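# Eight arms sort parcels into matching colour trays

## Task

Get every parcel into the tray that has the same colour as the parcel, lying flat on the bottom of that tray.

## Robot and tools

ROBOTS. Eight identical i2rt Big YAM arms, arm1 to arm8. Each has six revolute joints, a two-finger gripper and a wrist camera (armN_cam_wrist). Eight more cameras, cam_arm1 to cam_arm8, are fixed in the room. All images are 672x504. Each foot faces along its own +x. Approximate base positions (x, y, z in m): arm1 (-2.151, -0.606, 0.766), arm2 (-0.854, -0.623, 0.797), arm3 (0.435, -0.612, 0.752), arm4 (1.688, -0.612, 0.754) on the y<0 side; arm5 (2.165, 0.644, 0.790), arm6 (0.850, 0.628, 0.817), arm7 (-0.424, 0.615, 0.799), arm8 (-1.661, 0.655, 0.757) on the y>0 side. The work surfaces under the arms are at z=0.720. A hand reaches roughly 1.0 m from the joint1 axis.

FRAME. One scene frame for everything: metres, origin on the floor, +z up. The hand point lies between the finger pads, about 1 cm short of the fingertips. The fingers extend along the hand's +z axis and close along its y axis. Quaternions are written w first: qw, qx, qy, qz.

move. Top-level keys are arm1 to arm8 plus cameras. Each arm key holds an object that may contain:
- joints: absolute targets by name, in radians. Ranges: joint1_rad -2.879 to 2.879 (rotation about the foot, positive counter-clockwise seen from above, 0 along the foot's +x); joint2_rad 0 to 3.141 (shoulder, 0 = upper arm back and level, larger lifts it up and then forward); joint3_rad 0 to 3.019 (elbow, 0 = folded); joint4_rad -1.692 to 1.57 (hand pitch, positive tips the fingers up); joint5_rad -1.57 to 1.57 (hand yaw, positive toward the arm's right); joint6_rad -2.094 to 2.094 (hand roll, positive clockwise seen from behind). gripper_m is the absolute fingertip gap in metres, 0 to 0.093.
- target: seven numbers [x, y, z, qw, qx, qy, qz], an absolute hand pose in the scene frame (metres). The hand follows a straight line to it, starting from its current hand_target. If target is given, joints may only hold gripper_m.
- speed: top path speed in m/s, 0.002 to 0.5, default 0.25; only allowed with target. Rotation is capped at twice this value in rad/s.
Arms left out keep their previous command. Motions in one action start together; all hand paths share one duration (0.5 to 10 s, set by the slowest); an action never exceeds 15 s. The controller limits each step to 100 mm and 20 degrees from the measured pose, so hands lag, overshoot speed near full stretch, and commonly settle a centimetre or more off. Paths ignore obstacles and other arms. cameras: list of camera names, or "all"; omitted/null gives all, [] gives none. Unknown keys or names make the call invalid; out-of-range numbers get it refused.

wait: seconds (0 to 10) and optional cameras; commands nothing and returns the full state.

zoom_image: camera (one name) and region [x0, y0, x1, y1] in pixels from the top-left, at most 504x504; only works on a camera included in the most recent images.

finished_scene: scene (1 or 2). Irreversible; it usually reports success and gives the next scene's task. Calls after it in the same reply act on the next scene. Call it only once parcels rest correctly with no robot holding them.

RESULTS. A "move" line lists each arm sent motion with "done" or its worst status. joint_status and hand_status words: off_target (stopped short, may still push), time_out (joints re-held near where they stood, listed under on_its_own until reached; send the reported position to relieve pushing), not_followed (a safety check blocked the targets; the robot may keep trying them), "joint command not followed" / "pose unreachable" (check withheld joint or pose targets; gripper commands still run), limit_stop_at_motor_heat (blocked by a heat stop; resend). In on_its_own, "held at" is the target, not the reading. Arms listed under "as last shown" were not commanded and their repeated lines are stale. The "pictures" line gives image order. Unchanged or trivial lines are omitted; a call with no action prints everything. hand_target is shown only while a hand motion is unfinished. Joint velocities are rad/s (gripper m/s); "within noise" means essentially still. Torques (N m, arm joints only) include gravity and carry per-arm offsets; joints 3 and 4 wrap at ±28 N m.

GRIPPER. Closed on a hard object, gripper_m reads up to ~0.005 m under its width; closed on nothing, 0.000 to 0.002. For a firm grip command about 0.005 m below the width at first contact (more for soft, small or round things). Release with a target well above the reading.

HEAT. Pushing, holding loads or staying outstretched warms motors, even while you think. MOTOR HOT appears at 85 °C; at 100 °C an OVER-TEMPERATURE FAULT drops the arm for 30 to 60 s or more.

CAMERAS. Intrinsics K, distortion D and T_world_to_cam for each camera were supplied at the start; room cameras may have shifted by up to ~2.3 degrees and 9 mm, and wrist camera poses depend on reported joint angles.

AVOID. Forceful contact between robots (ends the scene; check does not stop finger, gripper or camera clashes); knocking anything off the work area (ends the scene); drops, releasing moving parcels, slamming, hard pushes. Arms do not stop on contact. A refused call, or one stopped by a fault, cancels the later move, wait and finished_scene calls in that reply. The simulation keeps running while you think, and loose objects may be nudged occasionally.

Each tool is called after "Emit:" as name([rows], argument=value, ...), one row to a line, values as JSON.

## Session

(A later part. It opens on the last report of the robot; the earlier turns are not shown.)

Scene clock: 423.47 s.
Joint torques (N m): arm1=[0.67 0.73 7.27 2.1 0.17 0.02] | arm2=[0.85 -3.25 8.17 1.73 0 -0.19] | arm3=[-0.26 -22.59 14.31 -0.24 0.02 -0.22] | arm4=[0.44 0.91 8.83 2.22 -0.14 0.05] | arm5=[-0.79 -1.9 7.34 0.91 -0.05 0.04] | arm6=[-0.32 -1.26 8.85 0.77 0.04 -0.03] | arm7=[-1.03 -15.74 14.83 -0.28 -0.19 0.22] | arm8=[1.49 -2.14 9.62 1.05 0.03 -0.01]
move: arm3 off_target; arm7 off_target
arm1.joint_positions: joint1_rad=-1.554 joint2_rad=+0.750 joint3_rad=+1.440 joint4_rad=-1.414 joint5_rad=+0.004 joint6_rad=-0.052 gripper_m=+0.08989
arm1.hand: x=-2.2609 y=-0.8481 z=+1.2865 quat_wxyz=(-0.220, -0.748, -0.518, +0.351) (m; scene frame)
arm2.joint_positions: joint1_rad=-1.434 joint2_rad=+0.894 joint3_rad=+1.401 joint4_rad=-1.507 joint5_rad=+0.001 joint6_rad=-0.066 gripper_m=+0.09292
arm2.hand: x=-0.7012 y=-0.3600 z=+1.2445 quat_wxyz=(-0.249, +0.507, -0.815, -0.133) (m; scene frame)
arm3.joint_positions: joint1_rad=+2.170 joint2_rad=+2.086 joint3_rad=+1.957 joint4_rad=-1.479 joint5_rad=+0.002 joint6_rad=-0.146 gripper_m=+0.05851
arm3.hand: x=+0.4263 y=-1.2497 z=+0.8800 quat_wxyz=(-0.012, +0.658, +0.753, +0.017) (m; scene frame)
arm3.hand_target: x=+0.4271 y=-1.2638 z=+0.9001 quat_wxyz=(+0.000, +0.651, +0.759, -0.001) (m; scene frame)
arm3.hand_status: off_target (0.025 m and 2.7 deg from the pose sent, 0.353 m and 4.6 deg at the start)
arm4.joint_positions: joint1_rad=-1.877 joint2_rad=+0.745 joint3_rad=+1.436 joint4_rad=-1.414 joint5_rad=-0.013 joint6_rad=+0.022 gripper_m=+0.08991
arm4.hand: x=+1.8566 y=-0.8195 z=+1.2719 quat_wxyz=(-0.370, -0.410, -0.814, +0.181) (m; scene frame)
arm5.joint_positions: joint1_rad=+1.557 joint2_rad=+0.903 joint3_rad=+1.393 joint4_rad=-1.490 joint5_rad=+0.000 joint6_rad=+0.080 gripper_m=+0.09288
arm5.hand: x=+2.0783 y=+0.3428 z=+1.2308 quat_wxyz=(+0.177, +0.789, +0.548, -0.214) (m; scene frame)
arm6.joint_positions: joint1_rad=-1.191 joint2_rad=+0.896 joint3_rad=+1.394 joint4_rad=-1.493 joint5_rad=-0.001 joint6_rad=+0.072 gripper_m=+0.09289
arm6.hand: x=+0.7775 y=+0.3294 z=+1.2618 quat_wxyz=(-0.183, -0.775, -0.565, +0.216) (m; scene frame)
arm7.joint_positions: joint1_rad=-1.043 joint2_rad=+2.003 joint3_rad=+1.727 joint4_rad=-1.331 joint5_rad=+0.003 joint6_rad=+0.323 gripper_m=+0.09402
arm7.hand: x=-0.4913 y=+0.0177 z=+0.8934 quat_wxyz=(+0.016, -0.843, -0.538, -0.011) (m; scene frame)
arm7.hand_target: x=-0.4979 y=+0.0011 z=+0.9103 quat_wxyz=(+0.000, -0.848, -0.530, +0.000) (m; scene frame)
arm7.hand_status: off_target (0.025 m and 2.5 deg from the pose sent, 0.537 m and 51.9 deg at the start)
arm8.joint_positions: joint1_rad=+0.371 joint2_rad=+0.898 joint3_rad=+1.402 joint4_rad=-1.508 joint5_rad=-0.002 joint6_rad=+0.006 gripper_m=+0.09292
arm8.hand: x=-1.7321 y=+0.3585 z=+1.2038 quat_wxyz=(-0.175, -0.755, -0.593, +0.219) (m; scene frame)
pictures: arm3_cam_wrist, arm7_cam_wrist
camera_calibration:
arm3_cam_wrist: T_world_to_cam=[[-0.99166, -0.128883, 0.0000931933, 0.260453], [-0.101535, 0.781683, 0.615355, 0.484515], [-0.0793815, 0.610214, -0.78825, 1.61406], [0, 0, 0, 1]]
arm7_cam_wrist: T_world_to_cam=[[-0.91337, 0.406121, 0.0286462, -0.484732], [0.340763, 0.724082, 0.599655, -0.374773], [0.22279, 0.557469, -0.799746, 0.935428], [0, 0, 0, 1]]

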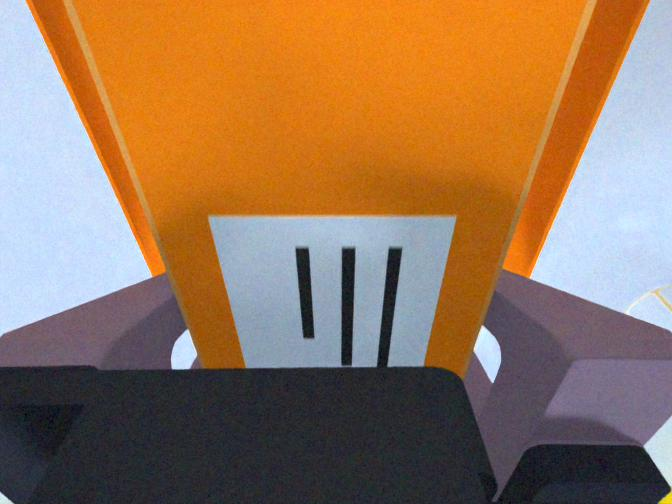

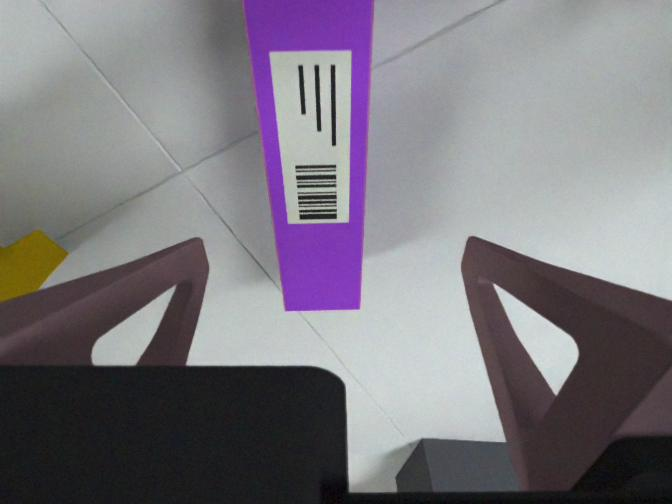

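Emit:
move(arm7={"target":[-0.477,0.021,0.738,0,0.837,0.5475,0],"speed":0.13}, arm3={"target":[0.428,-1.267,0.743,0,0.651,0.759,0],"speed":0.12}, cameras=["arm7_cam_wrist"])

Emit:
move(arm7={"joints":{"gripper_m":0.052}}, arm3={"target":[0.428,-1.267,0.736,0,0.651,0.759,0],"speed":0.06}, cameras=["arm3_cam_wrist"])

Emit:
move(arm7={"target":[-0.482,0.03,0.95,0,0.837,0.5475,0],"speed":0.2}, arm3={"joints":{"gripper_m":0.09}}, cameras=["arm7_cam_wrist"])

Emit:
move(arm7={"joints":{"joint2_rad":1.2,"joint3_rad":1.3,"joint4_rad":-1.66,"joint6_rad":0}}, arm3={"target":[0.428,-1.262,0.95,0,0.651,0.759,0],"speed":0.2}, cameras=["arm3_cam_wrist"])

Emit:
move(arm7={"joints":{"joint1_rad":2.2,"joint6_rad":0.0}}, arm3={"joints":{"joint2_rad":0.75,"joint3_rad":1.43,"joint4_rad":-1.4}}, cameras=["cam_arm3"])

Emit:
move(arm7={"target":[-0.418,1.25,0.90,0,0.697,-0.717,0],"speed":0.25}, cameras=["arm7_cam_wrist","cam_arm7"])

Scene clock: 445.97 s.
Heat: arm1: hottest joint3_rad 35 °C; arm2: hottest joint3_rad 40 °C; arm3: hottest joint3_rad 38 °C; arm4: hottest joint3_rad 44 °C; arm5: hottest joint3_rad 37 °C; arm6: hottest joint3_rad 36 °C; arm7: hottest joint3_rad 48 °C; arm8: hottest joint3_rad 38 °C.
move: arm3 done; arm7 off_target
arm3.hand_status: done (0.005 m and 1.5 deg from the pose sent, 0.138 m and 2.7 deg at the start)
arm7.hand_status: off_target (0.013 m and 0.8 deg from the pose sent, 0.156 m and 2.6 deg at the start)
pictures: arm7_cam_wrist
camera_calibration:
arm7_cam_wrist: T_world_to_cam=[[-0.918475, 0.395238, 0.0138359, -0.464735], [0.33408, 0.756679, 0.561985, -0.266763], [0.211648, 0.520791, -0.827032, 0.833023], [0, 0, 0, 1]]

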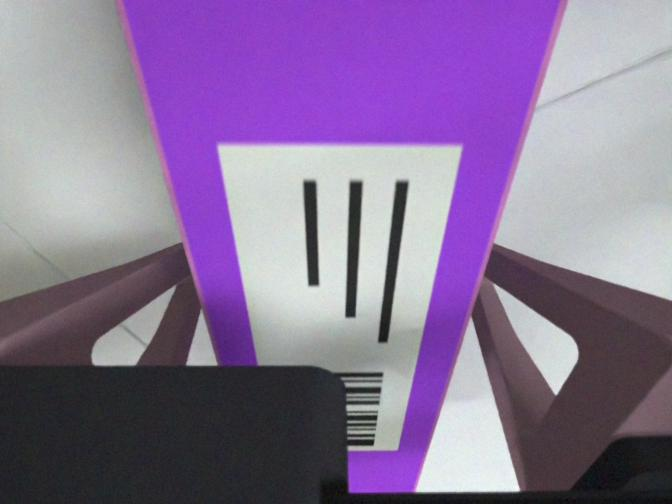

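Scene clock: 446.93 s.
move: arm3 done; arm7 off_target
arm3.hand_status: done (0.007 m and 1.1 deg from the pose sent, 0.009 m and 1.5 deg at the start)
arm7.joint_status: gripper_m off_target (ended at +0.05971, target +0.05200)
pictures: arm3_cam_wrist
camera_calibration:
arm3_cam_wrist: T_world_to_cam=[[-0.991637, -0.128944, 0.00545038, 0.255036], [-0.101403, 0.804566, 0.585142, 0.632193], [-0.079836, 0.579696, -0.810912, 1.4935], [0, 0, 0, 1]]

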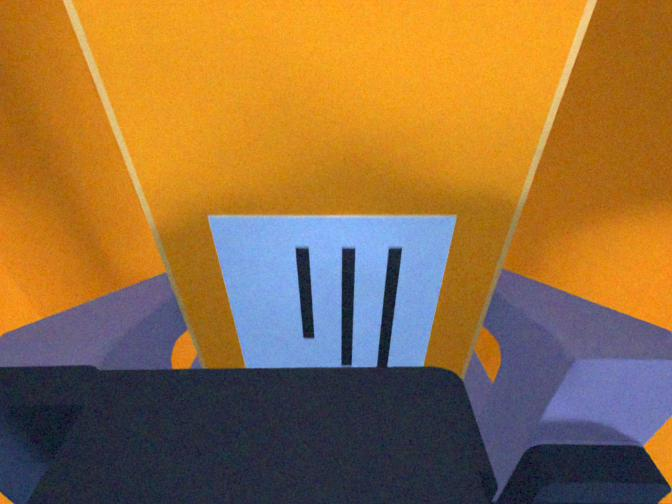

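Scene clock: 448.83 s.
move: arm3 done; arm7 off_target
arm3.joint_status: all done
arm7.hand_status: off_target (0.029 m and 2.9 deg from the pose sent, 0.202 m and 0.8 deg at the start)
pictures: arm7_cam_wrist
camera_calibration:
arm7_cam_wrist: T_world_to_cam=[[-0.918893, 0.393202, 0.0320527, -0.49312], [0.330086, 0.721807, 0.608307, -0.433714], [0.216052, 0.569549, -0.793054, 0.932777], [0, 0, 0, 1]]

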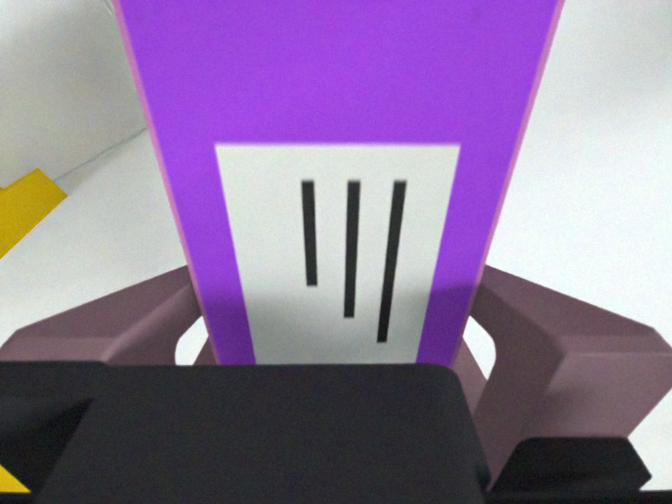

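Scene clock: 450.77 s.
move: arm3 off_target; arm7 done
arm3.hand_status: off_target (0.032 m and 3.5 deg from the pose sent, 0.207 m and 1.1 deg at the start; pose on its path clipped on 4 of 58 steps)
arm7.joint_status: all done
pictures: arm3_cam_wrist
camera_calibration:
arm3_cam_wrist: T_world_to_cam=[[-0.9916, -0.129328, -0.00202079, 0.261561], [-0.102017, 0.772397, 0.626894, 0.437697], [-0.0795143, 0.621834, -0.779102, 1.65225], [0, 0, 0, 1]]

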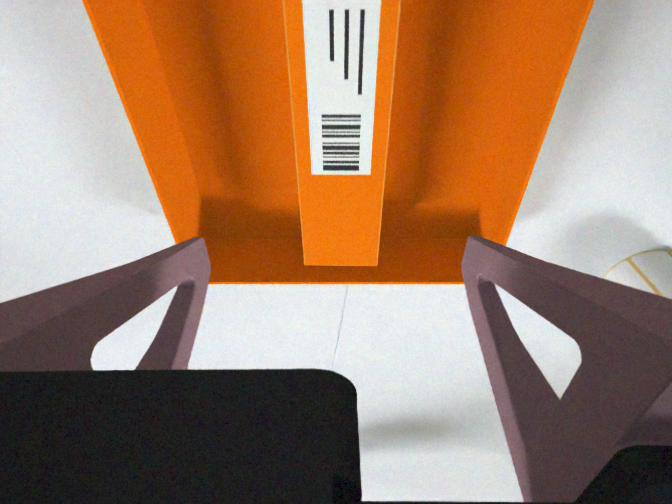

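Scene clock: 453.90 s.
move: arm3 done; arm7 done
arm3.joint_status: all done
arm7.joint_status: all done
pictures: cam_arm3

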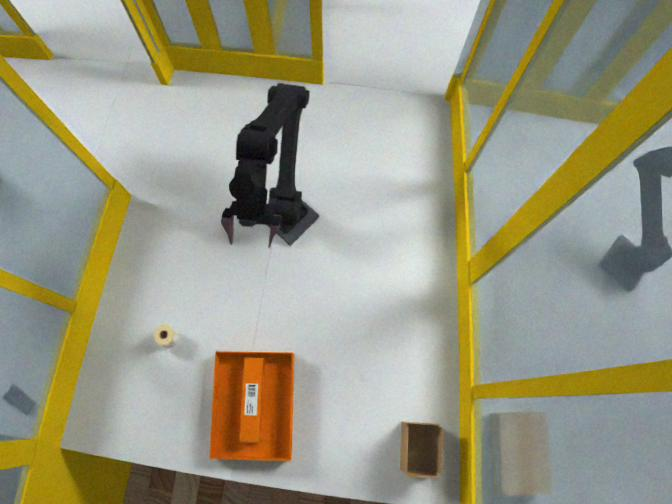

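Scene clock: 456.33 s.
Joint torques (N m): arm1=[0.85 0.67 7.2 2.06 0.17 0.02] | arm2=[0.85 -3.25 8.17 1.73 0 -0.19] | arm3=[-0.15 -1.85 8.81 1.77 0.02 -0.18] | arm4=[0.38 0.91 8.83 2.22 -0.14 0.05] | arm5=[-0.5 -2.02 7.25 0.75 -0.05 0.01] | arm6=[-0.26 -1.26 8.88 0.77 0.04 -0.02] | arm7=[-0.56 -16.15 15.09 -0.39 0.01 0.21] | arm8=[1.55 -2.14 9.52 1.14 0.01 -0.05]
move: arm7 off_target
arm1.joint_positions: joint1_rad=-1.554 joint2_rad=+0.750 joint3_rad=+1.440 joint4_rad=-1.414 joint5_rad=+0.004 joint6_rad=-0.052 gripper_m=+0.08989
arm1.hand: x=-2.2609 y=-0.8481 z=+1.2865 quat_wxyz=(-0.220, -0.748, -0.518, +0.351) (m; scene frame)
arm2.joint_positions: joint1_rad=-1.434 joint2_rad=+0.894 joint3_rad=+1.401 joint4_rad=-1.507 joint5_rad=+0.001 joint6_rad=-0.066 gripper_m=+0.09292
arm2.hand: x=-0.7012 y=-0.3600 z=+1.2445 quat_wxyz=(-0.249, +0.507, -0.815, -0.133) (m; scene frame)
arm3.joint_positions: joint1_rad=+2.170 joint2_rad=+0.750 joint3_rad=+1.426 joint4_rad=-1.416 joint5_rad=+0.002 joint6_rad=-0.146 gripper_m=+0.08996
arm3.hand: x=+0.4285 y=-0.8852 z=+1.2618 quat_wxyz=(+0.262, +0.604, +0.689, -0.304) (m; scene frame)
arm4.joint_positions: joint1_rad=-1.877 joint2_rad=+0.745 joint3_rad=+1.436 joint4_rad=-1.414 joint5_rad=-0.013 joint6_rad=+0.022 gripper_m=+0.08991
arm4.hand: x=+1.8566 y=-0.8195 z=+1.2719 quat_wxyz=(-0.370, -0.410, -0.814, +0.181) (m; scene frame)
arm5.joint_positions: joint1_rad=+1.557 joint2_rad=+0.903 joint3_rad=+1.393 joint4_rad=-1.490 joint5_rad=+0.000 joint6_rad=+0.080 gripper_m=+0.09288
arm5.hand: x=+2.0783 y=+0.3428 z=+1.2308 quat_wxyz=(+0.177, +0.789, +0.548, -0.214) (m; scene frame)
arm6.joint_positions: joint1_rad=-1.191 joint2_rad=+0.896 joint3_rad=+1.394 joint4_rad=-1.493 joint5_rad=-0.001 joint6_rad=+0.072 gripper_m=+0.09289
arm6.hand: x=+0.7775 y=+0.3294 z=+1.2618 quat_wxyz=(-0.183, -0.775, -0.565, +0.216) (m; scene frame)
arm7.joint_positions: joint1_rad=+2.204 joint2_rad=+2.056 joint3_rad=+1.781 joint4_rad=-1.336 joint5_rad=-0.001 joint6_rad=+0.010 gripper_m=+0.05972
arm7.hand: x=-0.4195 y=+1.2307 z=+0.8851 quat_wxyz=(+0.014, +0.701, -0.713, +0.013) (m; scene frame)
arm7.hand_target: x=-0.4180 y=+1.2488 z=+0.9002 quat_wxyz=(+0.000, +0.697, -0.717, +0.000) (m; scene frame)
arm7.hand_status: off_target (0.024 m and 2.3 deg from the pose sent, 0.366 m and 2.3 deg at the start)
arm8.joint_positions: joint1_rad=+0.371 joint2_rad=+0.898 joint3_rad=+1.402 joint4_rad=-1.508 joint5_rad=-0.002 joint6_rad=+0.006 gripper_m=+0.09292
arm8.hand: x=-1.7321 y=+0.3585 z=+1.2038 quat_wxyz=(-0.175, -0.755, -0.593, +0.219) (m; scene frame)
pictures: arm7_cam_wrist, cam_arm7
camera_calibration:
arm7_cam_wrist: T_world_to_cam=[[0.999932, -0.000766649, 0.0116663, 0.406943], [-0.00762736, -0.799033, 0.601239, 0.454377], [0.00886084, -0.601287, -0.798984, 1.57219], [0, 0, 0, 1]]

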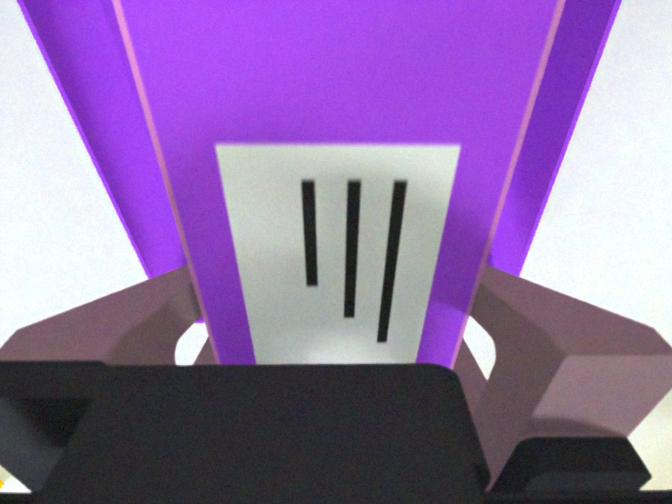

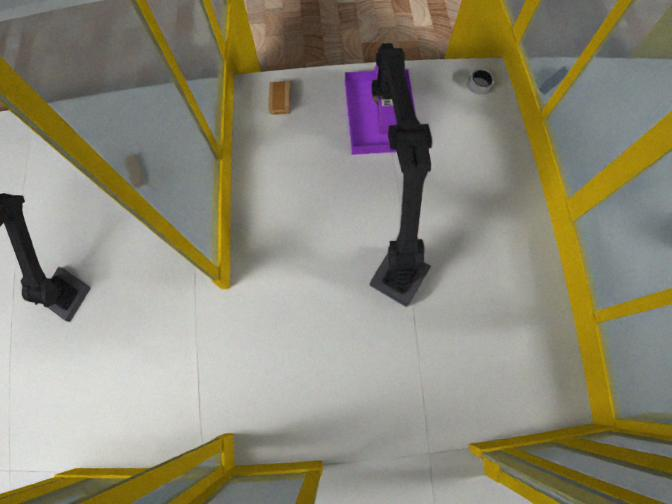

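Emit:
move(arm7={"target":[-0.42,1.249,0.748,0,0.697,-0.717,0],"speed":0.13}, cameras=[])

Emit:
move(arm7={"target":[-0.42,1.249,0.737,0,0.697,-0.717,0],"speed":0.06}, cameras=[])

Emit:
move(arm7={"joints":{"gripper_m":0.09}}, cameras=[])

Emit:
move(arm7={"target":[-0.42,1.244,0.95,0,0.697,-0.717,0],"speed":0.2}, cameras=["arm7_cam_wrist"])

Emit:
move(arm7={"joints":{"joint2_rad":0.75,"joint3_rad":1.43,"joint4_rad":-1.4}}, cameras=["cam_arm7","cam_arm1","cam_arm3","cam_arm4"])

Scene clock: 469.93 s.
move: arm7 done
arm7.hand_status: done (0.010 m and 0.6 deg from the pose sent, 0.138 m and 2.3 deg at the start)
pictures: none

Scene clock: 471.03 s.
move: arm7 off_target
arm7.hand_status: off_target (0.017 m and 1.2 deg from the pose sent, 0.021 m and 0.6 deg at the start)
pictures: none

Scene clock: 471.63 s.
move: arm7 done
arm7.joint_status: all done
pictures: none

Scene clock: 473.53 s.
move: arm7 off_target
arm7.hand_status: off_target (0.028 m and 2.8 deg from the pose sent, 0.197 m and 1.2 deg at the start)
pictures: arm7_cam_wrist
camera_calibration:
arm7_cam_wrist: T_world_to_cam=[[0.999921, -0.00444679, 0.0117924, 0.410837], [-0.0107154, -0.792526, 0.609744, 0.408755], [0.00663436, -0.609822, -0.79251, 1.60775], [0, 0, 0, 1]]

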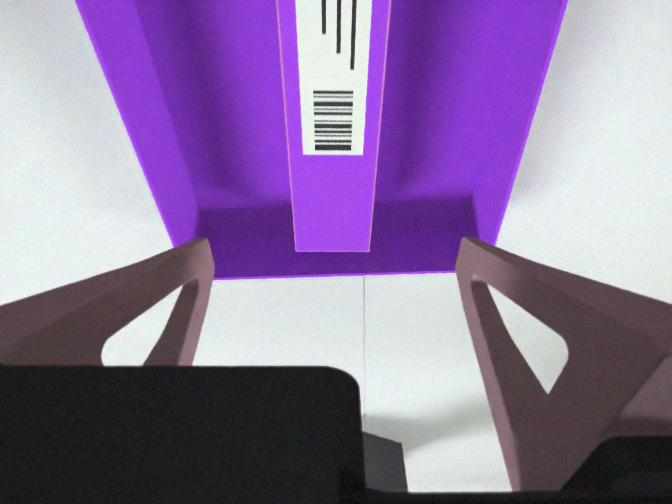

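Scene clock: 475.50 s.
Joint torques (N m): arm1=[0.73 0.67 7.32 2.09 0.18 0] | arm2=[0.85 -3.31 8.17 1.73 0 -0.19] | arm3=[-0.26 -1.9 8.8 1.76 0.01 -0.18] | arm4=[0.44 0.91 8.83 2.22 -0.14 0.05] | arm5=[-1.32 -1.9 7.28 0.76 -0.07 0.02] | arm6=[-0.32 -1.26 8.88 0.77 0.04 -0.02] | arm7=[-0.15 -0.79 8.28 1.51 0.01 0.2] | arm8=[1.49 -2.2 9.54 1.1 0 -0.03]
move: arm7 done
arm1.joint_positions: joint1_rad=-1.554 joint2_rad=+0.750 joint3_rad=+1.440 joint4_rad=-1.414 joint5_rad=+0.004 joint6_rad=-0.052 gripper_m=+0.08989
arm1.hand: x=-2.2609 y=-0.8481 z=+1.2865 quat_wxyz=(-0.220, -0.748, -0.518, +0.351) (m; scene frame)
arm2.joint_positions: joint1_rad=-1.434 joint2_rad=+0.894 joint3_rad=+1.401 joint4_rad=-1.507 joint5_rad=+0.001 joint6_rad=-0.066 gripper_m=+0.09292
arm2.hand: x=-0.7012 y=-0.3600 z=+1.2445 quat_wxyz=(-0.249, +0.507, -0.815, -0.133) (m; scene frame)
arm3.joint_positions: joint1_rad=+2.170 joint2_rad=+0.750 joint3_rad=+1.426 joint4_rad=-1.416 joint5_rad=+0.002 joint6_rad=-0.146 gripper_m=+0.08996
arm3.hand: x=+0.4285 y=-0.8852 z=+1.2618 quat_wxyz=(+0.262, +0.604, +0.689, -0.304) (m; scene frame)
arm4.joint_positions: joint1_rad=-1.877 joint2_rad=+0.745 joint3_rad=+1.436 joint4_rad=-1.414 joint5_rad=-0.013 joint6_rad=+0.022 gripper_m=+0.08991
arm4.hand: x=+1.8566 y=-0.8195 z=+1.2719 quat_wxyz=(-0.370, -0.410, -0.814, +0.181) (m; scene frame)
arm5.joint_positions: joint1_rad=+1.557 joint2_rad=+0.903 joint3_rad=+1.393 joint4_rad=-1.490 joint5_rad=+0.000 joint6_rad=+0.080 gripper_m=+0.09288
arm5.hand: x=+2.0783 y=+0.3428 z=+1.2308 quat_wxyz=(+0.177, +0.789, +0.548, -0.214) (m; scene frame)
arm6.joint_positions: joint1_rad=-1.191 joint2_rad=+0.896 joint3_rad=+1.394 joint4_rad=-1.493 joint5_rad=-0.001 joint6_rad=+0.072 gripper_m=+0.09289
arm6.hand: x=+0.7775 y=+0.3294 z=+1.2618 quat_wxyz=(-0.183, -0.775, -0.565, +0.216) (m; scene frame)
arm7.joint_positions: joint1_rad=+2.204 joint2_rad=+0.747 joint3_rad=+1.442 joint4_rad=-1.407 joint5_rad=-0.001 joint6_rad=+0.014 gripper_m=+0.08993
arm7.joint_status: all done
arm7.hand: x=-0.4215 y=+0.8832 z=+1.3214 quat_wxyz=(-0.293, +0.636, -0.649, -0.297) (m; scene frame)
arm8.joint_positions: joint1_rad=+0.371 joint2_rad=+0.898 joint3_rad=+1.402 joint4_rad=-1.508 joint5_rad=-0.002 joint6_rad=+0.006 gripper_m=+0.09292
arm8.hand: x=-1.7321 y=+0.3585 z=+1.2038 quat_wxyz=(-0.175, -0.755, -0.593, +0.219) (m; scene frame)
pictures: cam_arm1, cam_arm3, cam_arm4, cam_arm7

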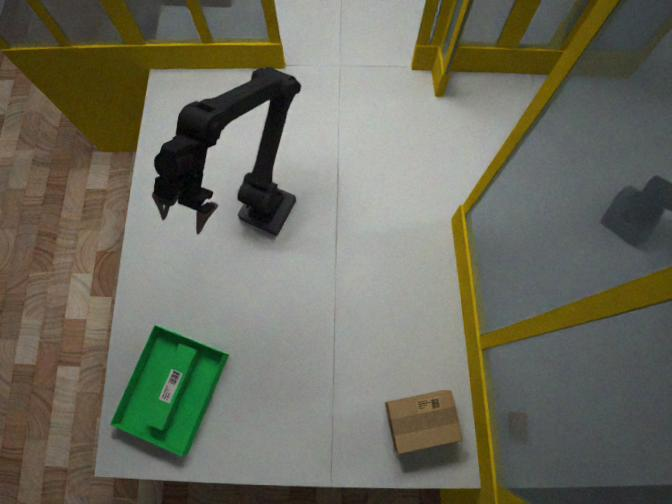

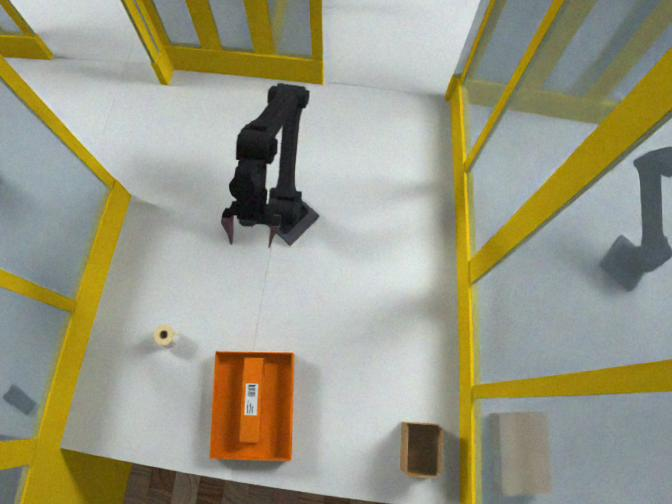

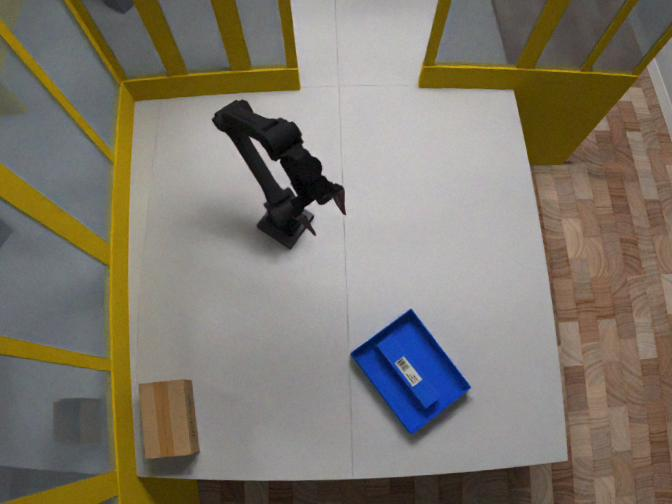

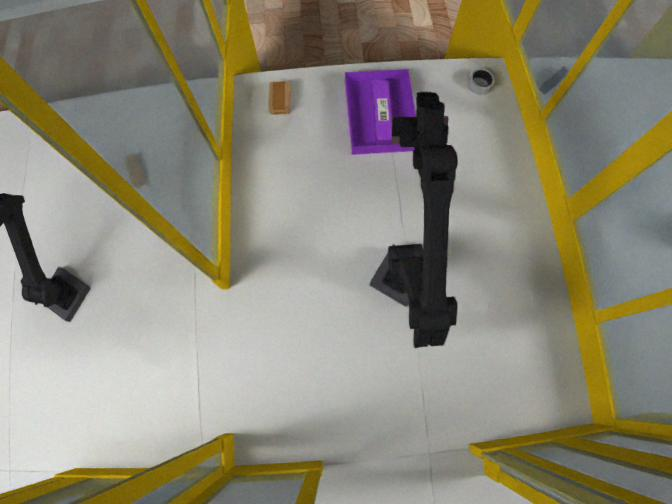

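Emit:
zoom_image(camera="cam_arm1", region=[90, 310, 250, 470])

Emit:
zoom_image(camera="cam_arm4", region=[330, 300, 490, 440])

Scaled by 3.150.

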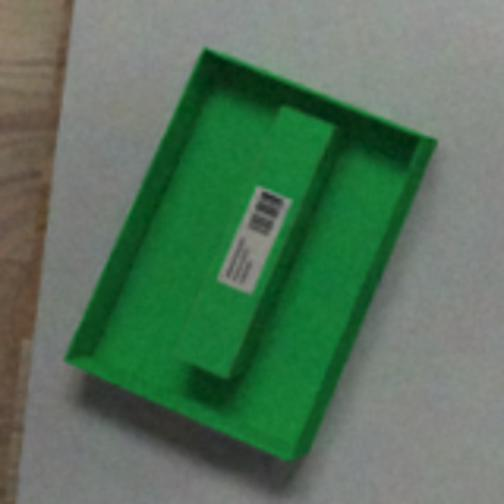

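Scaled by 3.150.

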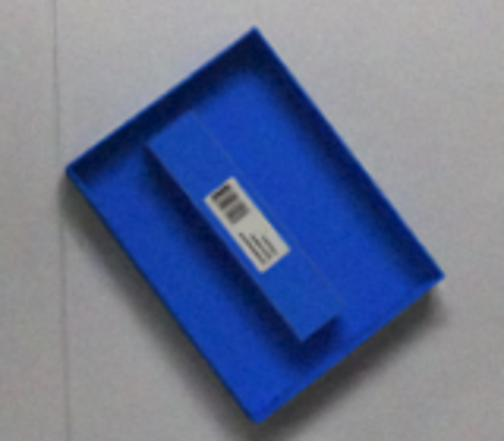

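Flat, all inside.

Emit:
finished_scene(scene=2)

The scene is finished: the task was done.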